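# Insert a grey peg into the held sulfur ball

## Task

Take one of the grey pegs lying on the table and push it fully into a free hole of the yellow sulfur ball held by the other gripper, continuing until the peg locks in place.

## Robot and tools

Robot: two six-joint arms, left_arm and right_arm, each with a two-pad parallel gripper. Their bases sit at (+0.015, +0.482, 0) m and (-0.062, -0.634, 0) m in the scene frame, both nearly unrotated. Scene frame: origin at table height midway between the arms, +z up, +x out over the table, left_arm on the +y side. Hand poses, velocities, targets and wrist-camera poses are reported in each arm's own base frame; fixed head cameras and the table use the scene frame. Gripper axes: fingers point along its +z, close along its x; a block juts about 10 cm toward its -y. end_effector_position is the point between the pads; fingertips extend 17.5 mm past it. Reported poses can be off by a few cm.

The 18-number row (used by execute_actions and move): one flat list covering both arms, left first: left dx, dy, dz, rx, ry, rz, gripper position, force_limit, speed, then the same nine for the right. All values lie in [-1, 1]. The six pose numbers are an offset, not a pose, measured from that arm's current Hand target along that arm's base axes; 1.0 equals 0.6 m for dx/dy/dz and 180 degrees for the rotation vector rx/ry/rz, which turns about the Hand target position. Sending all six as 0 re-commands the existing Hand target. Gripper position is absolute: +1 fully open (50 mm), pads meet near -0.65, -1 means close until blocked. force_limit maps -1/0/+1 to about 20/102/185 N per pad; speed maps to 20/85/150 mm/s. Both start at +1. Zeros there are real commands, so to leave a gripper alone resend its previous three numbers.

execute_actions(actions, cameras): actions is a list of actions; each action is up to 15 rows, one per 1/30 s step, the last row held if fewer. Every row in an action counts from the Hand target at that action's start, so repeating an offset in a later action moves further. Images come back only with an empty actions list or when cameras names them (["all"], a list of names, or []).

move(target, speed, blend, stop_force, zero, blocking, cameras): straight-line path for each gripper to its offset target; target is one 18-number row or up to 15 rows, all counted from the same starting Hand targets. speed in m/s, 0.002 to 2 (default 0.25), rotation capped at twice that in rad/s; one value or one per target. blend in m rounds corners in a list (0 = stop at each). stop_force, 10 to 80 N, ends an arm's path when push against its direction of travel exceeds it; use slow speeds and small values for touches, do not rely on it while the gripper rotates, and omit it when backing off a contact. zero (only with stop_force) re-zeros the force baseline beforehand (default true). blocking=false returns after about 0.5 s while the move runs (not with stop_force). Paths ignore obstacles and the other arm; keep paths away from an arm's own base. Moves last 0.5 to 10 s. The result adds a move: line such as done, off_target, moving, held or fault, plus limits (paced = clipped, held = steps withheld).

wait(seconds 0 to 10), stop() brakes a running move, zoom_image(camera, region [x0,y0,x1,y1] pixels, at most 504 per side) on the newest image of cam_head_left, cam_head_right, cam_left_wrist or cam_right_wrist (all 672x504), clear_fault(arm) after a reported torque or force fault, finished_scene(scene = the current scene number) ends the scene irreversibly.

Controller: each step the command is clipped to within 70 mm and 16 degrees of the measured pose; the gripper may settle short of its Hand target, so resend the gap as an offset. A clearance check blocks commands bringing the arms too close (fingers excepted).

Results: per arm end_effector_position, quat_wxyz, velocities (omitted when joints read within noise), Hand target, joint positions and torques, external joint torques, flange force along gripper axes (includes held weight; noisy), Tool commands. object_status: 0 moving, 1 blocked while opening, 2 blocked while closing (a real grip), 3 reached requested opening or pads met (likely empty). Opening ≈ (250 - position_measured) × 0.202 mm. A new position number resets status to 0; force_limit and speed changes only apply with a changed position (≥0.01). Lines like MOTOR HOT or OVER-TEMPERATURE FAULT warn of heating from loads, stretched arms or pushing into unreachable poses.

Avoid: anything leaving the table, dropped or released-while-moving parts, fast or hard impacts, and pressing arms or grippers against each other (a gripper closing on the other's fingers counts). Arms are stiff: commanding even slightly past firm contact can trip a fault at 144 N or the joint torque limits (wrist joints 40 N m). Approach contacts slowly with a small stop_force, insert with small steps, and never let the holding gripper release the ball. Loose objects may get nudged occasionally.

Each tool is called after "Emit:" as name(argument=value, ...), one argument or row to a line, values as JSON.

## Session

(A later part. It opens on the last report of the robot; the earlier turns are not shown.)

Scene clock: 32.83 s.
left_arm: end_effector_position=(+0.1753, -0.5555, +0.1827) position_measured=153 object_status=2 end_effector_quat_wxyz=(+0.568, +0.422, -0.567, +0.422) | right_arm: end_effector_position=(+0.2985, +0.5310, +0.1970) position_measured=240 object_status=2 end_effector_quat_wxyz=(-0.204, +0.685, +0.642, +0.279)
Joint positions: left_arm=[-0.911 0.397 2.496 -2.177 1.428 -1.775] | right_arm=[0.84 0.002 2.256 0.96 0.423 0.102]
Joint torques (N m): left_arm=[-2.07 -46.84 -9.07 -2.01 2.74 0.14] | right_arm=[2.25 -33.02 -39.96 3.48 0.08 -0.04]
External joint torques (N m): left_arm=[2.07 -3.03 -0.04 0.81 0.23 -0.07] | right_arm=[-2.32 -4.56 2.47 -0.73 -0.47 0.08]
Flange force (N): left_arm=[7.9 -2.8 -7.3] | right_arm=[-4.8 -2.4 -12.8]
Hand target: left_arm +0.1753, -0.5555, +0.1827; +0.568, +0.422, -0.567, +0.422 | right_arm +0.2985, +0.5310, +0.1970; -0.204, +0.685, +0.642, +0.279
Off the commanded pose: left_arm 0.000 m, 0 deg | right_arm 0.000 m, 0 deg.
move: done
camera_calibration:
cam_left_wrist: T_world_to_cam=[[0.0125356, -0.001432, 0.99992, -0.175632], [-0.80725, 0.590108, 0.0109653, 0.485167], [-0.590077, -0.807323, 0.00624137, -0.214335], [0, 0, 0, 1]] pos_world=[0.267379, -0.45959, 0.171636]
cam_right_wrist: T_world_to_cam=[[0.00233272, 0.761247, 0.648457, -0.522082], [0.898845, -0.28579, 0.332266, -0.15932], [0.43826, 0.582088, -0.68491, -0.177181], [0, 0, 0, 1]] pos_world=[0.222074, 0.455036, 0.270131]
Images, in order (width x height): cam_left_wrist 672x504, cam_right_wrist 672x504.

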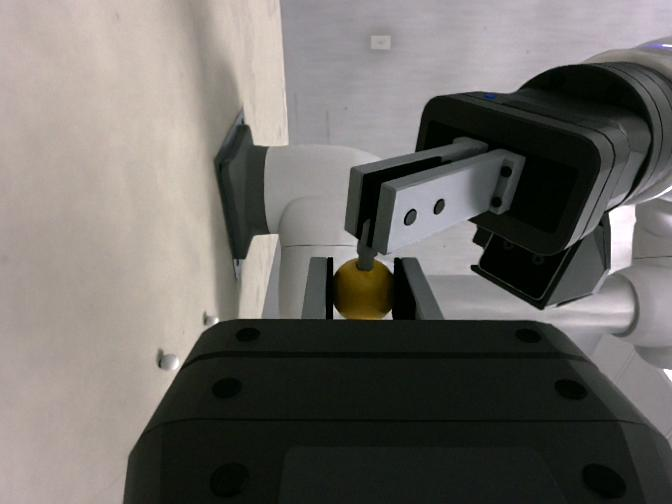

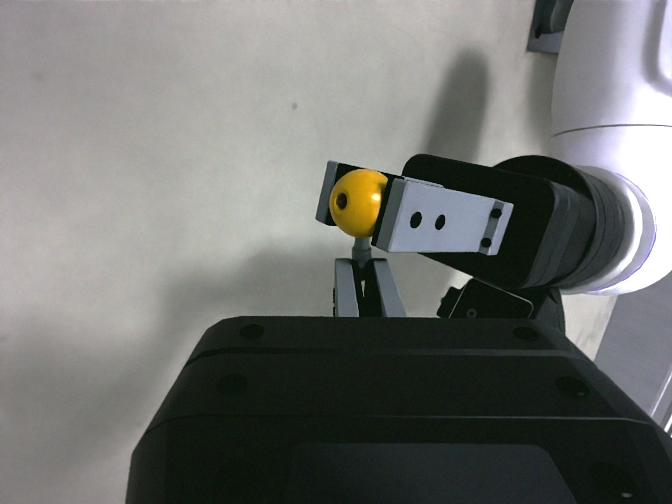

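Emit:
move(
  target=[0,0,0,0,0,0,-1,0.5,-1,-0.0055,0,0,0,0,0,-1,0.5,-1],
  speed=0.008,
)

Emit:
move(
  target=[0,0,0,0,0,0,-1,0.5,-1,-0.0015,0,0,0,0,0,-1,0.5,-1],
  speed=0.008,
)

Emit:
move(
  target=[0,0,0,0,0,0,-1,0.5,-1,-0.0015,0,0,0,0,0,-1,0.5,-1],
  speed=0.008,
)

Emit:
move(
  target=[0,0,0,0,0,0,-1,0.5,-1,-0.001,0,0,0,0,0,-1,0.5,-1],
  speed=0.008,
  cameras=["cam_left_wrist","cam_right_wrist"],
)

Emit:
zoom_image(
  camera="cam_left_wrist",
  region=[340, 220, 400, 285],
)

Emit:
zoom_image(
  camera="cam_right_wrist",
  region=[320, 190, 410, 290],
)

Scene clock: 34.23 s.
left_arm: end_effector_position=(+0.1753, -0.5555, +0.1827) position_measured=153 object_status=2 end_effector_quat_wxyz=(+0.568, +0.422, -0.567, +0.422) | right_arm: end_effector_position=(+0.2952, +0.5310, +0.1970) position_measured=240 object_status=2 end_effector_quat_wxyz=(-0.204, +0.685, +0.642, +0.279)
Joint positions: left_arm=[-0.911 0.397 2.496 -2.177 1.428 -1.775] | right_arm=[0.845 -0.001 2.259 0.958 0.42 0.108]
Joint torques (N m): left_arm=[0.52 -44.84 -9.31 -2.96 1.79 0.14] | right_arm=[4.24 -34.45 -39.19 3.5 1.07 -0.11]
External joint torques (N m): left_arm=[-0.43 -5.22 0.11 1.74 1.19 -0.06] | right_arm=[-4.11 -2.92 1.77 -0.76 -1.46 0.15]
Flange force (N): left_arm=[12.4 1.2 -5.4] | right_arm=[0.0 0.0 0.0]
Hand target: left_arm +0.1753, -0.5555, +0.1827; +0.568, +0.422, -0.567, +0.422 | right_arm +0.2952, +0.5310, +0.1970; -0.204, +0.685, +0.642, +0.279
Off the commanded pose: left_arm 0.000 m, 0 deg | right_arm 0.000 m, 0 deg.
move: done

Scene clock: 34.93 s.
left_arm: end_effector_position=(+0.1753, -0.5555, +0.1827) position_measured=153 object_status=2 end_effector_quat_wxyz=(+0.568, +0.422, -0.567, +0.422) | right_arm: end_effector_position=(+0.2943, +0.5310, +0.1970) position_measured=240 object_status=2 end_effector_quat_wxyz=(-0.204, +0.685, +0.642, +0.279)
Joint positions: left_arm=[-0.911 0.397 2.496 -2.177 1.428 -1.775] | right_arm=[0.847 -0.002 2.26 0.957 0.419 0.11]
Joint torques (N m): left_arm=[5.39 -43.4 -9.92 -4.75 0.4 0.06] | right_arm=[7.78 -35.87 -37.36 3.89 3.49 0.02]
External joint torques (N m): left_arm=[-5.48 -6.27 0.86 3.54 2.56 0.01] | right_arm=[-7.74 -1.32 -0.08 -1.14 -3.89 0.03]
Flange force (N): left_arm=[13.3 8.2 -0.3] | right_arm=[0.0 0.0 0.0]
Hand target: left_arm +0.1753, -0.5555, +0.1827; +0.568, +0.422, -0.567, +0.422 | right_arm +0.2943, +0.5310, +0.1970; -0.204, +0.685, +0.642, +0.279
Off the commanded pose: left_arm 0.000 m, 0 deg | right_arm 0.000 m, 0 deg.
move: done

Scene clock: 35.63 s.
left_arm: end_effector_position=(+0.1753, -0.5555, +0.1827) position_measured=153 object_status=2 end_effector_quat_wxyz=(+0.568, +0.422, -0.567, +0.422) | right_arm: end_effector_position=(+0.2934, +0.5310, +0.1970) position_measured=240 object_status=2 end_effector_quat_wxyz=(-0.204, +0.685, +0.642, +0.279)
Joint positions: left_arm=[-0.911 0.397 2.496 -2.177 1.428 -1.775] | right_arm=[0.849 -0.003 2.261 0.957 0.418 0.111]
Joint torques (N m): left_arm=[9.24 -41.46 -10.5 -6.39 -0.95 -0.03] | right_arm=[11.08 -37.98 -36.17 3.98 5.47 0]
External joint torques (N m): left_arm=[-9.24 -8.3 1.38 5.18 3.92 0.1] | right_arm=[-11.21 0.66 -1.27 -1.22 -5.88 0.04]
Flange force (N): left_arm=[16.7 13.8 2.2] | right_arm=[0.0 0.0 0.0]
Hand target: left_arm +0.1753, -0.5555, +0.1827; +0.568, +0.422, -0.567, +0.422 | right_arm +0.2934, +0.5310, +0.1970; -0.204, +0.685, +0.642, +0.279
Off the commanded pose: left_arm 0.000 m, 0 deg | right_arm 0.000 m, 0 deg.
move: done

Scene clock: 36.33 s.
left_arm: end_effector_position=(+0.1753, -0.5555, +0.1827) position_measured=153 object_status=2 end_effector_quat_wxyz=(+0.568, +0.422, -0.567, +0.422) | right_arm: end_effector_position=(+0.2928, +0.5310, +0.1970) position_measured=240 object_status=2 end_effector_quat_wxyz=(-0.204, +0.685, +0.642, +0.279)
Joint positions: left_arm=[-0.911 0.397 2.496 -2.177 1.428 -1.775] | right_arm=[0.85 -0.004 2.262 0.956 0.417 0.112]
Joint torques (N m): left_arm=[12.27 -40.1 -10.88 -7.35 -1.86 -0.1] | right_arm=[13.64 -39.59 -35.52 4.16 6.66 0]
External joint torques (N m): left_arm=[-12.28 -9.87 1.76 6.14 4.84 0.18] | right_arm=[-13.64 2.46 -1.9 -1.41 -7.06 0.04]
Flange force (N): left_arm=[19.4 18.7 5.2] | right_arm=[0.0 0.0 0.0]
Hand target: left_arm +0.1753, -0.5555, +0.1827; +0.568, +0.422, -0.567, +0.422 | right_arm +0.2928, +0.5310, +0.1970; -0.204, +0.685, +0.642, +0.279
Off the commanded pose: left_arm 0.000 m, 0 deg | right_arm 0.000 m, 0 deg.
move: done
camera_calibration:
cam_left_wrist: T_world_to_cam=[[0.0124766, -0.0015135, 0.999921, -0.175654], [-0.807203, 0.590172, 0.0109653, 0.485184], [-0.590142, -0.807276, 0.00614165, -0.214278], [0, 0, 0, 1]] pos_world=[0.267379, -0.45959, 0.171636]
cam_right_wrist: T_world_to_cam=[[0.0023322, 0.761247, 0.648457, -0.522068], [0.898806, -0.285842, 0.332328, -0.154271], [0.43834, 0.582062, -0.68488, -0.174742], [0, 0, 0, 1]] pos_world=[0.216474, 0.455036, 0.270131]
Images, in order (width x height): cam_left_wrist 672x504, cam_right_wrist 672x504.

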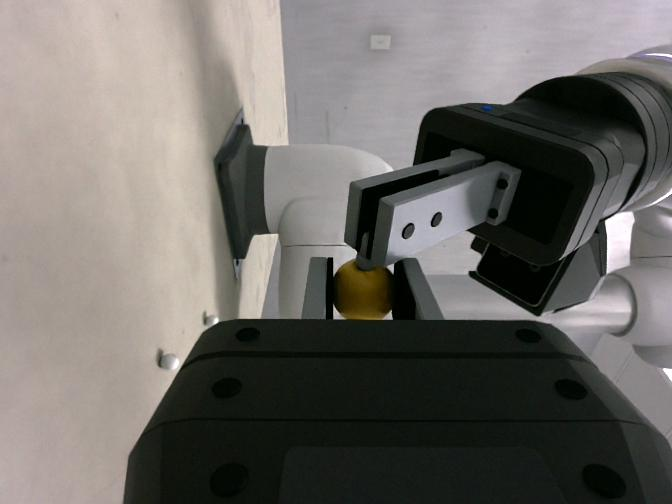

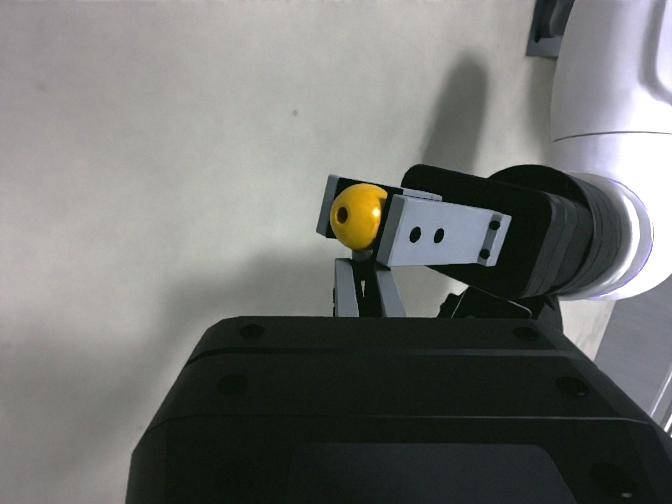

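Scaled by 7.754 from the camera's 672x504 image, which has a finer 960x720 frame.

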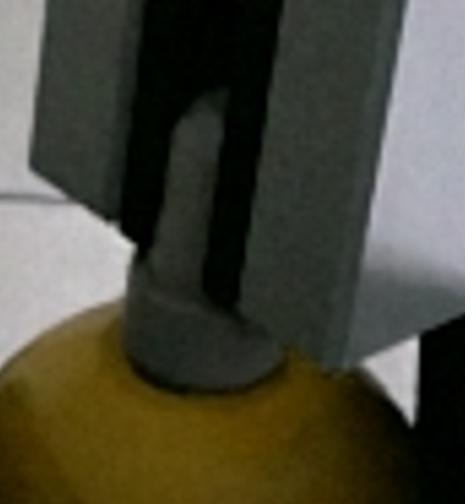

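Scaled by 5.040 from the camera's 672x504 image, which has a finer 960x720 frame.

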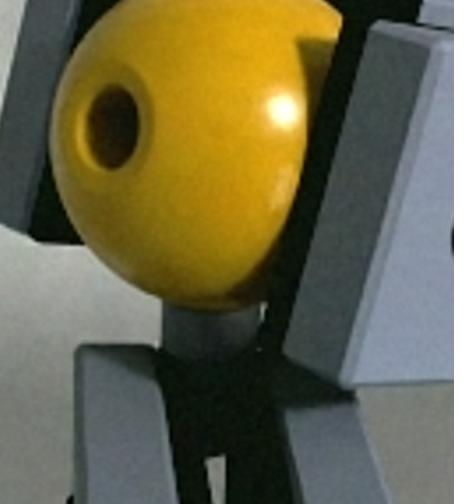

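Emit:
execute_actions(
  actions=[
    [[0,0,0,0,0,0,-1,0.5,-1,0,0,0,0,0,0,-0.3,-0.4,-1]],
  ],
)

Emit:
move(
  target=[
    [0,0,0,0,0,0,-1,0.5,-1,0.04,0.0016,-0.004,0,0,0,-0.3,-0.4,-1],
    [0,0,0,0,0,0,-1,0.5,-1,0.088,0.0016,0.014,0,0,0,-0.3,-0.4,-1],
  ],
  speed=0.08,
  cameras=["cam_left_wrist","cam_right_wrist"],
)

Emit:
zoom_image(
  camera="cam_left_wrist",
  region=[340, 220, 400, 285],
)

Emit:
zoom_image(
  camera="cam_right_wrist",
  region=[310, 50, 370, 130],
)

Scene clock: 38.20 s.
left_arm: end_effector_position=(+0.1753, -0.5555, +0.1827) position_measured=153 object_status=2 end_effector_quat_wxyz=(+0.568, +0.422, -0.567, +0.422) | right_arm: end_effector_position=(+0.2927, +0.5310, +0.1970) position_measured=198 object_status=3 end_effector_quat_wxyz=(-0.204, +0.684, +0.642, +0.279)
Joint positions: left_arm=[-0.911 0.397 2.496 -2.177 1.428 -1.775] | right_arm=[0.85 -0.004 2.262 0.956 0.417 0.112]
Joint torques (N m): left_arm=[-1.92 -46.77 -7.64 -1.53 3.07 0.17] | right_arm=[0.53 -32.11 -37.81 2.98 -0.15 -0.04]
External joint torques (N m): left_arm=[1.84 -3.04 -1.4 0.34 -0.1 -0.09] | right_arm=[-0.72 -4.44 0.49 -0.23 -0.26 0.08]
Flange force (N): left_arm=[8.6 -4.0 -4.3] | right_arm=[0.0 0.0 0.0]
Hand target: left_arm +0.1753, -0.5555, +0.1827; +0.568, +0.422, -0.567, +0.422 | right_arm +0.2928, +0.5310, +0.1970; -0.204, +0.685, +0.642, +0.279
Off the commanded pose: left_arm 0.000 m, 0 deg | right_arm 0.000 m, 0 deg.

Scene clock: 39.67 s.
left_arm: end_effector_position=(+0.1753, -0.5555, +0.1827) position_measured=153 object_status=2 end_effector_quat_wxyz=(+0.568, +0.422, -0.567, +0.422) | right_arm: end_effector_position=(+0.3455, +0.5320, +0.2054) position_measured=198 object_status=3 end_effector_quat_wxyz=(-0.204, +0.685, +0.642, +0.279)
Joint positions: left_arm=[-0.911 0.397 2.496 -2.177 1.428 -1.775] | right_arm=[0.766 0.04 2.198 0.948 0.482 0.063]
Joint torques (N m): left_arm=[-1.87 -46.53 -7.52 -1.54 3.11 0.17] | right_arm=[0.39 -36.38 -38.77 3.22 -0.05 0.01]
External joint torques (N m): left_arm=[1.92 -3.32 -1.64 0.32 -0.14 -0.1] | right_arm=[-0.04 -6.22 1.01 -0.32 -0.24 0.04]
Flange force (N): left_arm=[9.4 -4.3 -4.3] | right_arm=[-1.5 -6.6 -11.9]
Hand target: left_arm +0.1753, -0.5555, +0.1827; +0.568, +0.422, -0.567, +0.422 | right_arm +0.3456, +0.5320, +0.2054; -0.204, +0.685, +0.642, +0.279
Off the commanded pose: left_arm 0.000 m, 0 deg | right_arm 0.000 m, 0 deg.
move: done
camera_calibration:
cam_left_wrist: T_world_to_cam=[[0.0124763, -0.0015125, 0.999921, -0.175653], [-0.80725, 0.590107, 0.0109649, 0.485167], [-0.590077, -0.807323, 0.00614137, -0.214318], [0, 0, 0, 1]] pos_world=[0.267379, -0.45959, 0.171636]
cam_right_wrist: T_world_to_cam=[[0.00233272, 0.761247, 0.648457, -0.528324], [0.898845, -0.28579, 0.332266, -0.20419], [0.43826, 0.582088, -0.68491, -0.192594], [0, 0, 0, 1]] pos_world=[0.269174, 0.455936, 0.278531]
Images, in order (width x height): cam_left_wrist 672x504, cam_right_wrist 672x504.

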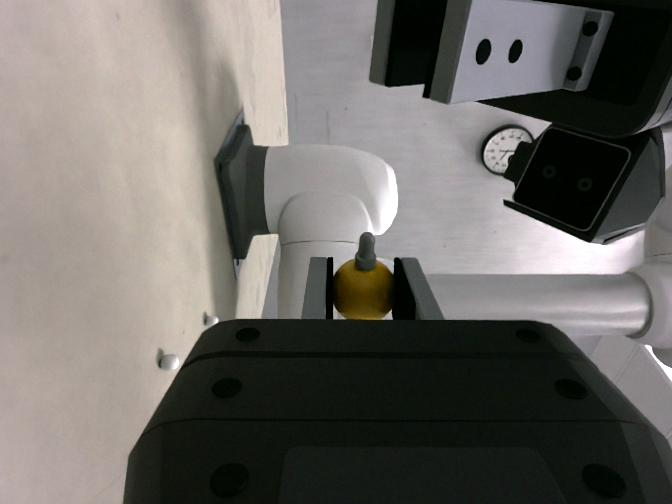

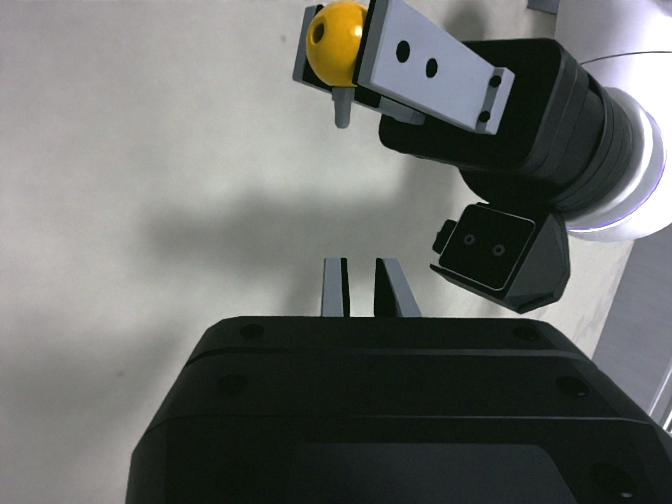

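Scaled by 7.754 from the camera's 672x504 image, which has a finer 960x720 frame.

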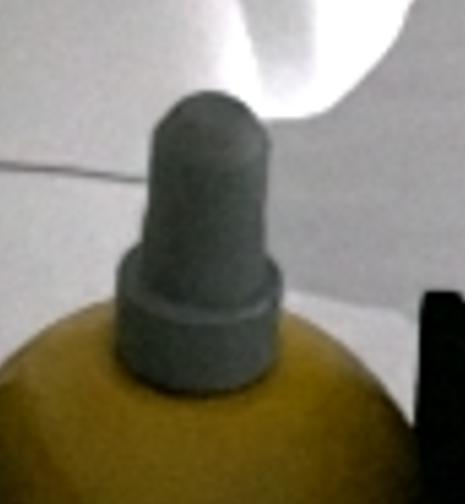

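Scaled by 6.300 from the camera's 672x504 image, which has a finer 960x720 frame.

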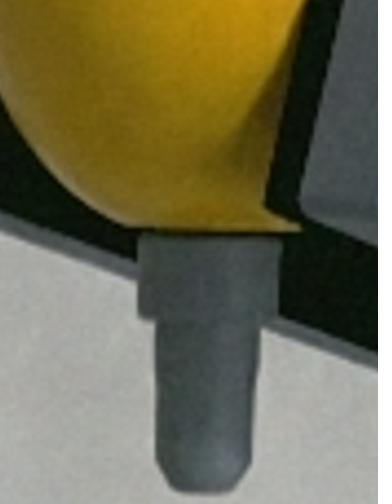

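Emit:
move(
  target=[
    [0,0,0,0,0,0,-1,0.5,-1,-0.05,0,-0.0178,0,0,0,-1,-0.4,0],
  ],
  speed=0.1,
)

Emit:
move(
  target=[
    [0,0,0,0,0,0,-1,0.5,-1,-0.0183,0,0,0,0,0,-1,-0.4,0],
    [0,0,0,0,0,0,-1,0.5,-1,-0.0238,0,0,0,0,0,-1,-0.4,0],
  ],
  speed=[0.03,0.008],
  cameras=["cam_left_wrist","cam_right_wrist"],
)

Emit:
zoom_image(
  camera="cam_left_wrist",
  region=[340, 210, 400, 285],
)

Emit:
zoom_image(
  camera="cam_right_wrist",
  region=[320, 190, 410, 290],
)

Scene clock: 41.23 s.
left_arm: end_effector_position=(+0.1753, -0.5555, +0.1827) position_measured=153 object_status=2 end_effector_quat_wxyz=(+0.568, +0.422, -0.567, +0.422) | right_arm: end_effector_position=(+0.3156, +0.5320, +0.1947) position_measured=252 object_status=3 end_effector_quat_wxyz=(-0.204, +0.685, +0.642, +0.279)
Joint positions: left_arm=[-0.911 0.397 2.496 -2.177 1.428 -1.775] | right_arm=[0.813 0.023 2.24 0.977 0.438 0.064]
Joint torques (N m): left_arm=[-1.4 -46.95 -7.48 -1.51 3.12 0.13] | right_arm=[1.11 -34.34 -37.41 2.96 -0.06 -0.33]
External joint torques (N m): left_arm=[1.33 -2.87 -1.56 0.31 -0.14 -0.05] | right_arm=[-1.05 -5.41 0.09 -0.24 -0.25 0.38]
Flange force (N): left_arm=[8.1 -3.4 -2.9] | right_arm=[0.3 -3.3 -12.4]
Hand target: left_arm +0.1753, -0.5555, +0.1827; +0.568, +0.422, -0.567, +0.422 | right_arm +0.3156, +0.5320, +0.1947; -0.204, +0.685, +0.642, +0.279
Off the commanded pose: left_arm 0.000 m, 0 deg | right_arm 0.000 m, 0 deg.
move: done

Scene clock: 42.50 s.
left_arm: end_effector_position=(+0.1753, -0.5555, +0.1827) position_measured=153 object_status=2 end_effector_quat_wxyz=(+0.568, +0.422, -0.567, +0.422) | right_arm: end_effector_position=(+0.3014, +0.5320, +0.1947) position_measured=252 object_status=3 end_effector_quat_wxyz=(-0.204, +0.685, +0.642, +0.279)
Joint positions: left_arm=[-0.911 0.397 2.496 -2.177 1.428 -1.775] | right_arm=[0.836 0.009 2.254 0.971 0.422 0.087]
Joint torques (N m): left_arm=[-1.8 -46.63 -7.54 -1.52 3.09 0.2] | right_arm=[1.03 -33.05 -37.57 2.86 -0.07 0.06]
External joint torques (N m): left_arm=[1.76 -3.28 -1.51 0.32 -0.11 -0.12] | right_arm=[-1.14 -5.09 0.37 -0.15 -0.29 -0.01]
Flange force (N): left_arm=[9.3 -3.9 -4.0] | right_arm=[-2.2 -2.4 -10.8]
Hand target: left_arm +0.1753, -0.5555, +0.1827; +0.568, +0.422, -0.567, +0.422 | right_arm +0.3013, +0.5320, +0.1947; -0.204, +0.685, +0.642, +0.279
Off the commanded pose: left_arm 0.000 m, 0 deg | right_arm 0.000 m, 0 deg.
move: done
camera_calibration:
cam_left_wrist: T_world_to_cam=[[0.0124763, -0.0015125, 0.999921, -0.175653], [-0.80725, 0.590107, 0.0109649, 0.485167], [-0.590077, -0.807323, 0.00614137, -0.214318], [0, 0, 0, 1]] pos_world=[0.267379, -0.45959, 0.171636]
cam_right_wrist: T_world_to_cam=[[0.00233272, 0.761247, 0.648457, -0.521347], [0.898845, -0.28579, 0.332266, -0.160939], [0.43826, 0.582088, -0.68491, -0.180483], [0, 0, 0, 1]] pos_world=[0.224974, 0.455936, 0.267931]
Images, in order (width x height): cam_left_wrist 672x504, cam_right_wrist 672x504.

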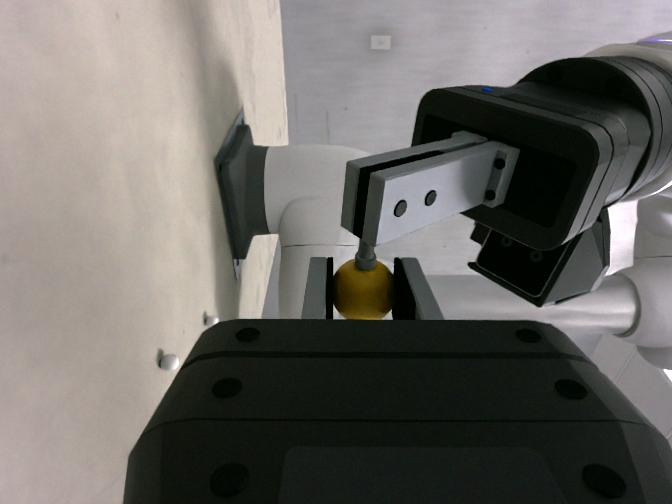

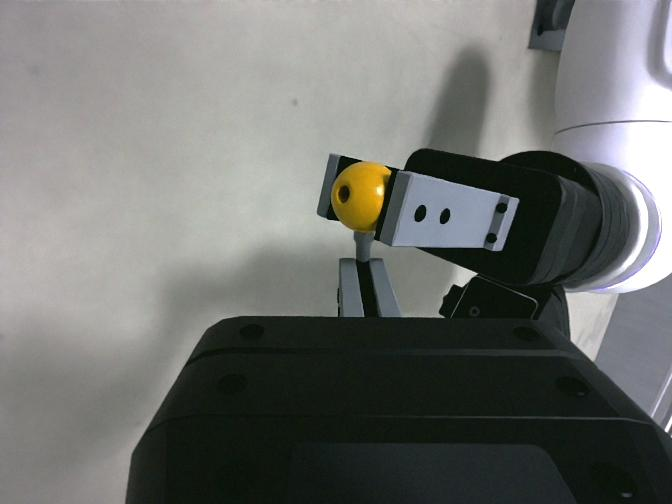

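Scaled by 6.720 from the camera's 672x504 image, which has a finer 960x720 frame.

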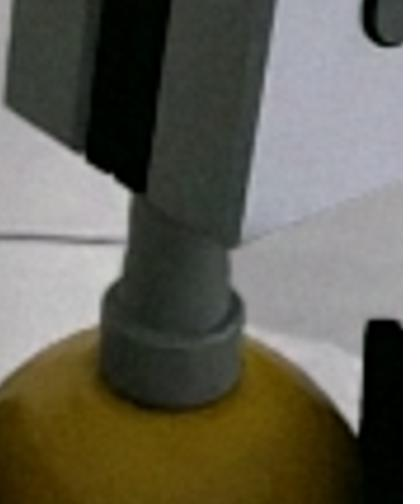

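Scaled by 5.040 from the camera's 672x504 image, which has a finer 960x720 frame.

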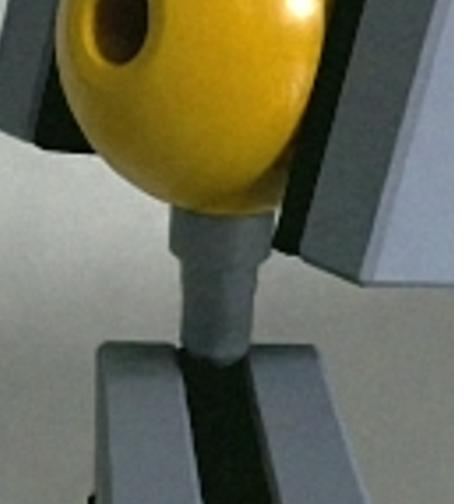

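Now press in steps.

Emit:
move(
  target=[0,0,0,0,0,0,-1,0.5,-1,-0.0022,0,0,0,0,0,-1,-0.4,0],
  speed=0.006,
)

Emit:
move(
  target=[0,0,0,0,0,0,-1,0.5,-1,-0.0018,0,0,0,0,0,-1,-0.4,0],
  speed=0.006,
)

Emit:
move(
  target=[0,0,0,0,0,0,-1,0.5,-1,-0.0015,0,0,0,0,0,-1,-0.4,0],
  speed=0.006,
  cameras=["cam_left_wrist","cam_right_wrist"],
)

Emit:
zoom_image(
  camera="cam_left_wrist",
  region=[340, 210, 400, 285],
)

Emit:
zoom_image(
  camera="cam_right_wrist",
  region=[320, 190, 410, 290],
)

Scene clock: 43.63 s.
left_arm: end_effector_position=(+0.1753, -0.5555, +0.1827) position_measured=153 object_status=2 end_effector_quat_wxyz=(+0.568, +0.422, -0.567, +0.422) | right_arm: end_effector_position=(+0.3000, +0.5320, +0.1947) position_measured=252 object_status=3 end_effector_quat_wxyz=(-0.204, +0.685, +0.642, +0.279)
Joint positions: left_arm=[-0.911 0.397 2.496 -2.177 1.429 -1.775] | right_arm=[0.839 0.008 2.256 0.97 0.421 0.09]
Joint torques (N m): left_arm=[9.47 -45.63 -12.98 -6.68 1.47 0.15] | right_arm=[11.13 -34.47 -31.86 3.26 5.66 -0.08]
External joint torques (N m): left_arm=[-9.44 -4.18 3.92 5.48 1.5 -0.07] | right_arm=[-11.14 -3.73 -5.51 -0.55 -6.03 0.12]
Flange force (N): left_arm=[9.9 14.4 2.9] | right_arm=[-2.7 14.8 -7.8]
Hand target: left_arm +0.1753, -0.5555, +0.1827; +0.568, +0.422, -0.567, +0.422 | right_arm +0.3000, +0.5320, +0.1947; -0.204, +0.685, +0.642, +0.279
Off the commanded pose: left_arm 0.000 m, 0 deg | right_arm 0.000 m, 0 deg.
move: done

Scene clock: 44.33 s.
left_arm: end_effector_position=(+0.1753, -0.5555, +0.1827) position_measured=153 object_status=2 end_effector_quat_wxyz=(+0.568, +0.422, -0.567, +0.422) | right_arm: end_effector_position=(+0.2990, +0.5320, +0.1947) position_measured=252 object_status=3 end_effector_quat_wxyz=(-0.204, +0.685, +0.642, +0.279)
Joint positions: left_arm=[-0.911 0.397 2.496 -2.177 1.429 -1.775] | right_arm=[0.841 0.007 2.257 0.969 0.42 0.092]
Joint torques (N m): left_arm=[22.41 -43.28 -19.1 -12.77 -0.84 0.07] | right_arm=[23.94 -36.41 -25.25 3.84 12.64 -0.08]
External joint torques (N m): left_arm=[-22.39 -6.59 10.09 11.57 3.81 0] | right_arm=[-24.01 -1.58 -11.97 -1.13 -13.01 0.13]
Flange force (N): left_arm=[13.4 36.1 10.0] | right_arm=[0.0 0.0 0.0]
Hand target: left_arm +0.1753, -0.5555, +0.1827; +0.568, +0.422, -0.567, +0.422 | right_arm +0.2989, +0.5320, +0.1947; -0.204, +0.685, +0.642, +0.279
Off the commanded pose: left_arm 0.000 m, 0 deg | right_arm 0.000 m, 0 deg.
move: done

Scene clock: 45.03 s.
left_arm: end_effector_position=(+0.1753, -0.5555, +0.1827) position_measured=153 object_status=2 end_effector_quat_wxyz=(+0.568, +0.422, -0.567, +0.422) | right_arm: end_effector_position=(+0.2981, +0.5320, +0.1947) position_measured=252 object_status=3 end_effector_quat_wxyz=(-0.204, +0.685, +0.642, +0.279)
Joint positions: left_arm=[-0.911 0.397 2.496 -2.177 1.429 -1.775] | right_arm=[0.842 0.006 2.258 0.969 0.419 0.094]
Joint torques (N m): left_arm=[32.29 -44.35 -25.81 -17.81 -1.23 0.13] | right_arm=[33.78 -35.2 -17.92 3.88 18.13 -0.05]
External joint torques (N m): left_arm=[-32.23 -5.4 16.72 16.6 4.2 -0.05] | right_arm=[-33.75 -2.43 -19.38 -1.18 -18.5 0.09]
Flange force (N): left_arm=[10.5 52.7 14.9] | right_arm=[0.0 0.0 0.0]
Hand target: left_arm +0.1753, -0.5555, +0.1827; +0.568, +0.422, -0.567, +0.422 | right_arm +0.2980, +0.5320, +0.1947; -0.204, +0.685, +0.642, +0.279
Off the commanded pose: left_arm 0.000 m, 0 deg | right_arm 0.000 m, 0 deg.
move: done
camera_calibration:
cam_left_wrist: T_world_to_cam=[[0.0124761, -0.0015131, 0.999921, -0.175652], [-0.807203, 0.590172, 0.0109646, 0.485045], [-0.590142, -0.807276, 0.00614165, -0.214257], [0, 0, 0, 1]] pos_world=[0.267279, -0.45949, 0.171636]
cam_right_wrist: T_world_to_cam=[[0.00231393, 0.761207, 0.648505, -0.521329], [0.898791, -0.28587, 0.332343, -0.157945], [0.43837, 0.582102, -0.684827, -0.179091], [0, 0, 0, 1]] pos_world=[0.221674, 0.455937, 0.267931]
Images, in order (width x height): cam_left_wrist 672x504, cam_right_wrist 672x504.

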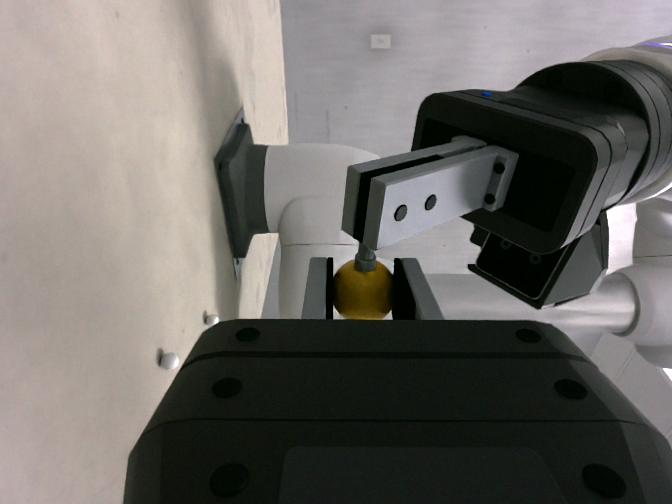

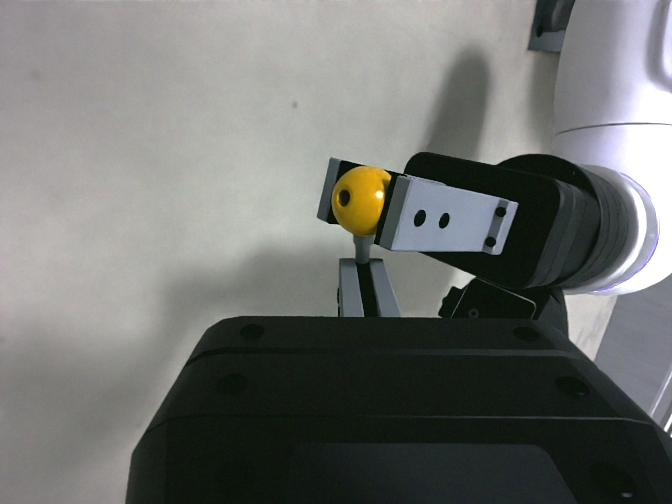

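Scaled by 6.720 from the camera's 672x504 image, which has a finer 960x720 frame.

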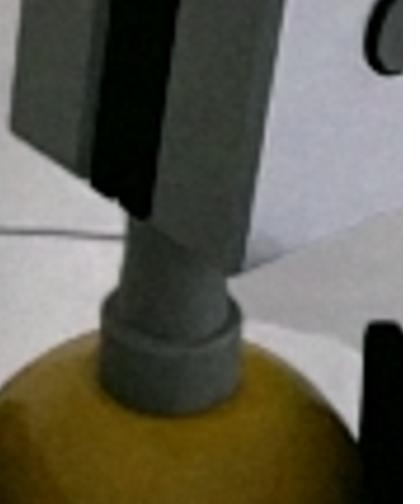

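Scaled by 5.040 from the camera's 672x504 image, which has a finer 960x720 frame.

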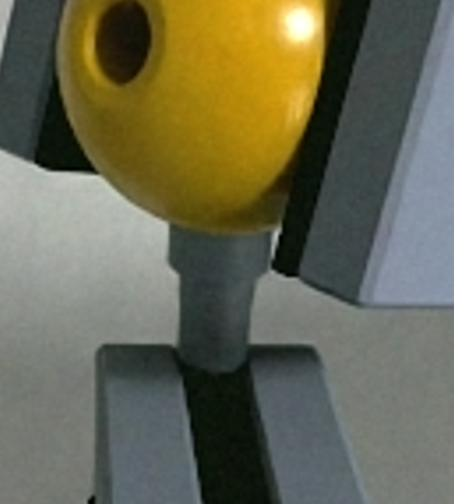

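Emit:
move(
  target=[
    [0,0,0,0,0,0,-1,0.5,-1,0.08,0,0.018,0,0,0,-1,-0.4,0],
  ],
  speed=0.08,
  cameras=["cam_left_wrist","cam_right_wrist"],
)

Emit:
zoom_image(
  camera="cam_left_wrist",
  region=[340, 220, 400, 285],
)

Emit:
zoom_image(
  camera="cam_right_wrist",
  region=[310, 50, 370, 130],
)

Scene clock: 46.60 s.
left_arm: end_effector_position=(+0.1753, -0.5555, +0.1827) position_measured=153 object_status=2 end_effector_quat_wxyz=(+0.568, +0.422, -0.567, +0.422) | right_arm: end_effector_position=(+0.3459, +0.5320, +0.2055) position_measured=252 object_status=3 end_effector_quat_wxyz=(-0.204, +0.685, +0.642, +0.279)
Joint positions: left_arm=[-0.911 0.397 2.496 -2.177 1.428 -1.775] | right_arm=[0.765 0.04 2.197 0.948 0.483 0.063]
Joint torques (N m): left_arm=[-1.54 -47.04 -7.51 -1.49 3.18 0.17] | right_arm=[0.95 -37.56 -37.82 3.01 0.14 -0.02]
External joint torques (N m): left_arm=[1.52 -2.81 -1.53 0.29 -0.21 -0.09] | right_arm=[-0.96 -4.6 -0.01 -0.09 -0.46 0.07]
Flange force (N): left_arm=[8.1 -3.8 -3.2] | right_arm=[-1.2 -2.9 -8.8]
Hand target: left_arm +0.1753, -0.5555, +0.1827; +0.568, +0.422, -0.567, +0.422 | right_arm +0.3460, +0.5320, +0.2055; -0.204, +0.685, +0.642, +0.279
Off the commanded pose: left_arm 0.000 m, 0 deg | right_arm 0.000 m, 0 deg.
move: done
camera_calibration:
cam_left_wrist: T_world_to_cam=[[0.0124763, -0.00151121, 0.999921, -0.175652], [-0.807285, 0.59006, 0.0109645, 0.485155], [-0.590029, -0.807358, 0.00614175, -0.214346], [0, 0, 0, 1]] pos_world=[0.267379, -0.45959, 0.171636]
cam_right_wrist: T_world_to_cam=[[0.00233272, 0.761247, 0.648457, -0.528389], [0.898845, -0.28579, 0.332266, -0.204583], [0.43826, 0.582088, -0.68491, -0.192701], [0, 0, 0, 1]] pos_world=[0.269574, 0.455936, 0.278631]
Images, in order (width x height): cam_left_wrist 672x504, cam_right_wrist 672x504.

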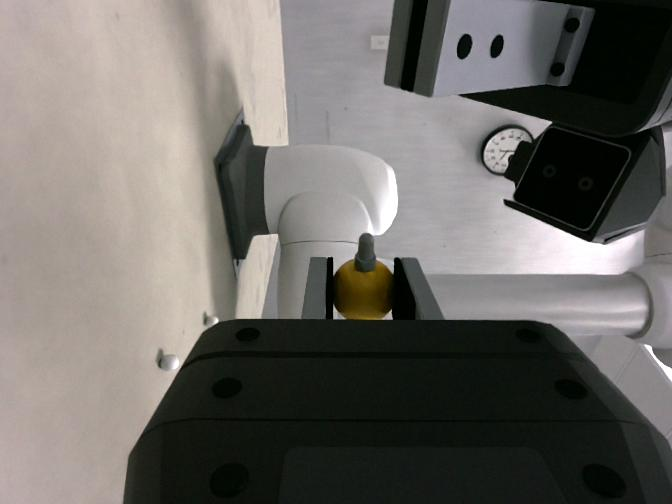

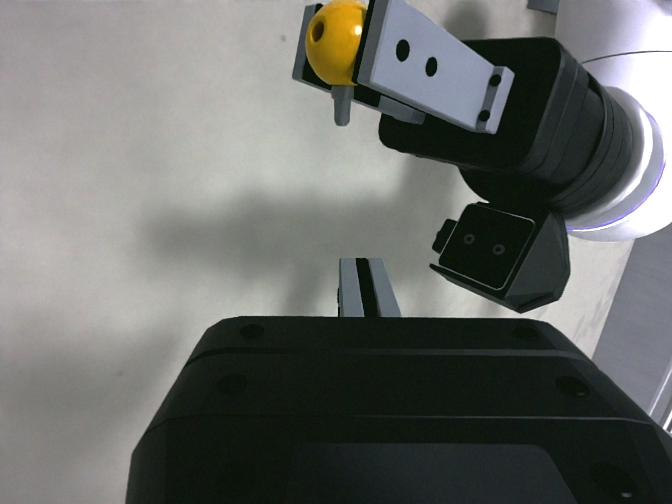

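Scaled by 7.754 from the camera's 672x504 image, which has a finer 960x720 frame.

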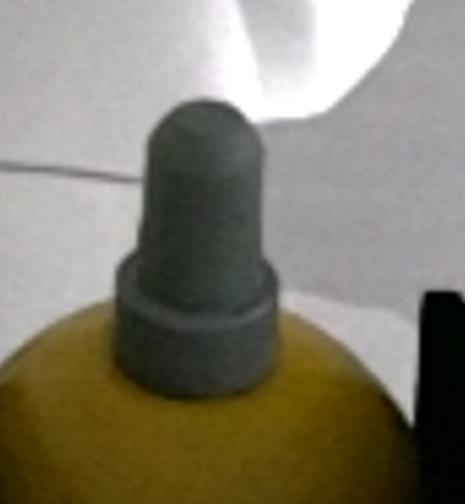

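Scaled by 6.300 from the camera's 672x504 image, which has a finer 960x720 frame.

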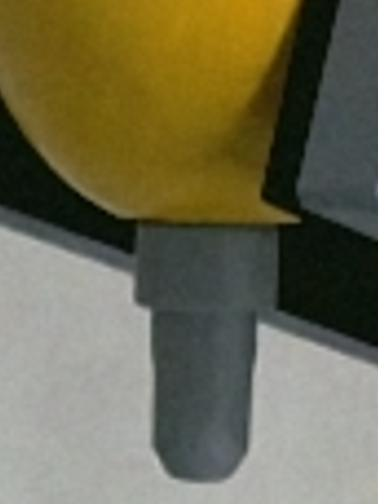

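Emit:
move(
  target=[
    [0,0,0,0,0,0,-1,0.5,-1,-0.04,0,-0.018,0,0,0,-1,-0.4,0],
    [0,0,0,0,0,0,-1,0.5,-1,-0.0735,0,-0.018,0,0,0,-1,-0.4,0],
    [0,0,0,0,0,0,-1,0.5,-1,-0.0806,0,-0.018,0,0,0,-1,-0.4,0],
  ],
  speed=[0.08,0.04,0.006],
)

Emit:
move(
  target=[
    [0,0,0,0,0,0,-1,0.5,-1,0.08,0,0.018,0,0,0,-1,-0.4,0],
  ],
  speed=0.08,
  cameras=["cam_left_wrist","cam_right_wrist"],
)

Emit:
zoom_image(
  camera="cam_right_wrist",
  region=[310, 50, 370, 130],
)

Emit:
zoom_image(
  camera="cam_left_wrist",
  region=[345, 250, 385, 290],
)

Scene clock: 49.90 s.
left_arm: end_effector_position=(+0.1751, -0.5554, +0.1827) position_measured=153 object_status=2 end_effector_quat_wxyz=(+0.568, +0.422, -0.567, +0.422) | right_arm: end_effector_position=(+0.2978, +0.5320, +0.1948) position_measured=252 object_status=3 end_effector_quat_wxyz=(-0.204, +0.685, +0.642, +0.279)
Joint positions: left_arm=[-0.911 0.397 2.496 -2.176 1.428 -1.775] | right_arm=[0.843 0.005 2.258 0.969 0.418 0.094]
Joint torques (N m): left_arm=[33.07 -43.94 -26.29 -18.21 -1.6 0.09] | right_arm=[34.36 -36.54 -17.48 3.94 18.41 0.02]
External joint torques (N m): left_arm=[-33.12 -5.83 17.2 17 4.57 -0.02] | right_arm=[-34.48 -1.3 -19.77 -1.22 -18.78 0.03]
Flange force (N): left_arm=[11.0 54.6 15.1] | right_arm=[0.0 0.0 0.0]
Hand target: left_arm +0.1753, -0.5555, +0.1827; +0.568, +0.422, -0.567, +0.422 | right_arm +0.2976, +0.5320, +0.1947; -0.204, +0.685, +0.642, +0.279
Off the commanded pose: left_arm 0.000 m, 0 deg | right_arm 0.000 m, 0 deg.
move: done

Scene clock: 50.90 s.
left_arm: end_effector_position=(+0.1753, -0.5555, +0.1827) position_measured=153 object_status=2 end_effector_quat_wxyz=(+0.568, +0.422, -0.567, +0.422) | right_arm: end_effector_position=(+0.3456, +0.5320, +0.2055) position_measured=252 object_status=3 end_effector_quat_wxyz=(-0.204, +0.685, +0.642, +0.279)
Joint positions: left_arm=[-0.911 0.397 2.496 -2.177 1.428 -1.775] | right_arm=[0.766 0.04 2.197 0.948 0.482 0.064]
Joint torques (N m): left_arm=[-1.9 -46.88 -7.57 -1.57 3.09 0.15] | right_arm=[1.25 -37.34 -37.97 3.14 -0.13 -0.15]
External joint torques (N m): left_arm=[1.92 -2.87 -1.59 0.35 -0.12 -0.07] | right_arm=[-0.96 -4.88 0.32 -0.25 -0.16 0.2]
Flange force (N): left_arm=[8.1 -4.5 -4.2] | right_arm=[-0.8 -3.3 -10.4]
Hand target: left_arm +0.1753, -0.5555, +0.1827; +0.568, +0.422, -0.567, +0.422 | right_arm +0.3456, +0.5320, +0.2055; -0.204, +0.685, +0.642, +0.279
Off the commanded pose: left_arm 0.000 m, 0 deg | right_arm 0.000 m, 0 deg.
move: done
camera_calibration:
cam_left_wrist: T_world_to_cam=[[0.0124763, -0.00151121, 0.999921, -0.175652], [-0.807285, 0.59006, 0.0109645, 0.485155], [-0.590029, -0.807358, 0.00614175, -0.214346], [0, 0, 0, 1]] pos_world=[0.267379, -0.45959, 0.171636]
cam_right_wrist: T_world_to_cam=[[0.00233272, 0.761247, 0.648457, -0.528388], [0.898845, -0.28579, 0.332266, -0.204223], [0.43826, 0.582088, -0.68491, -0.192526], [0, 0, 0, 1]] pos_world=[0.269174, 0.455936, 0.278631]
Images, in order (width x height): cam_left_wrist 672x504, cam_right_wrist 672x504.

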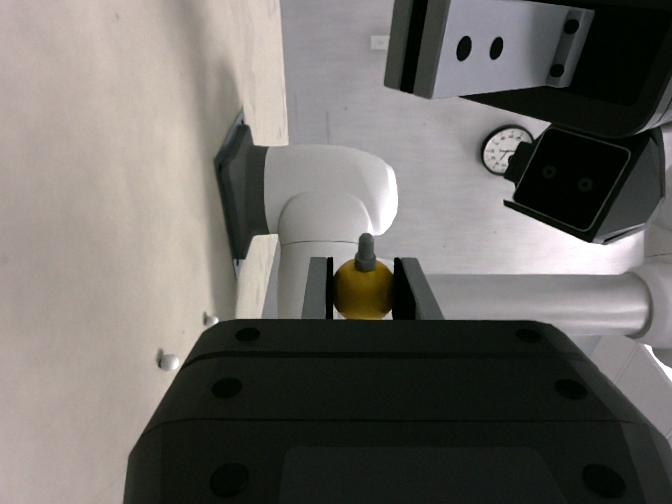

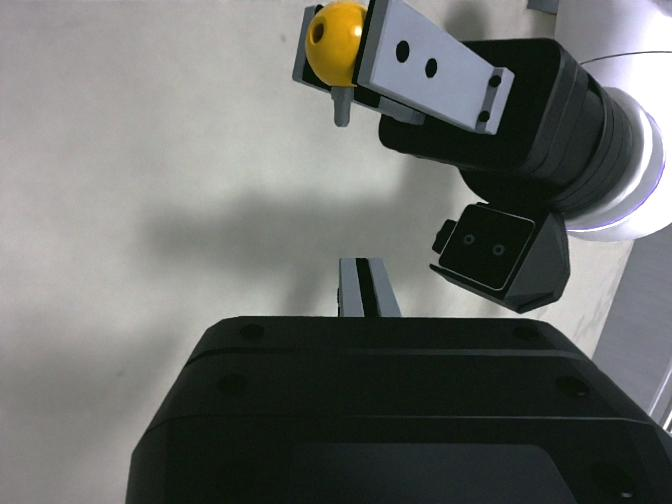

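Scaled by 6.300 from the camera's 672x504 image, which has a finer 960x720 frame.

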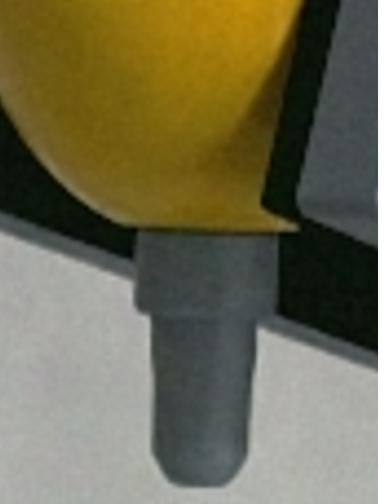

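Scaled by 12.600 from the camera's 672x504 image, which has a finer 960x720 frame.

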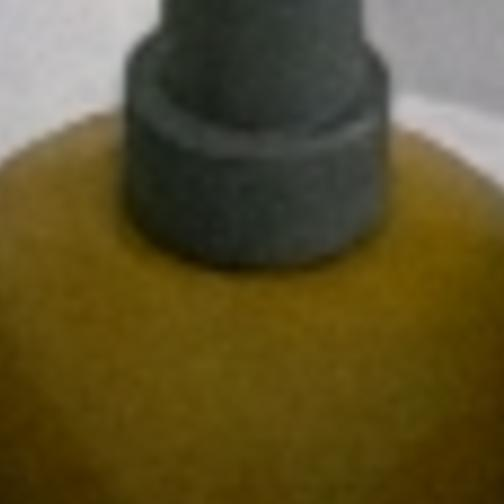

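Emit:
finished_scene(
  scene=2,
)

The scene is finished: the task was done.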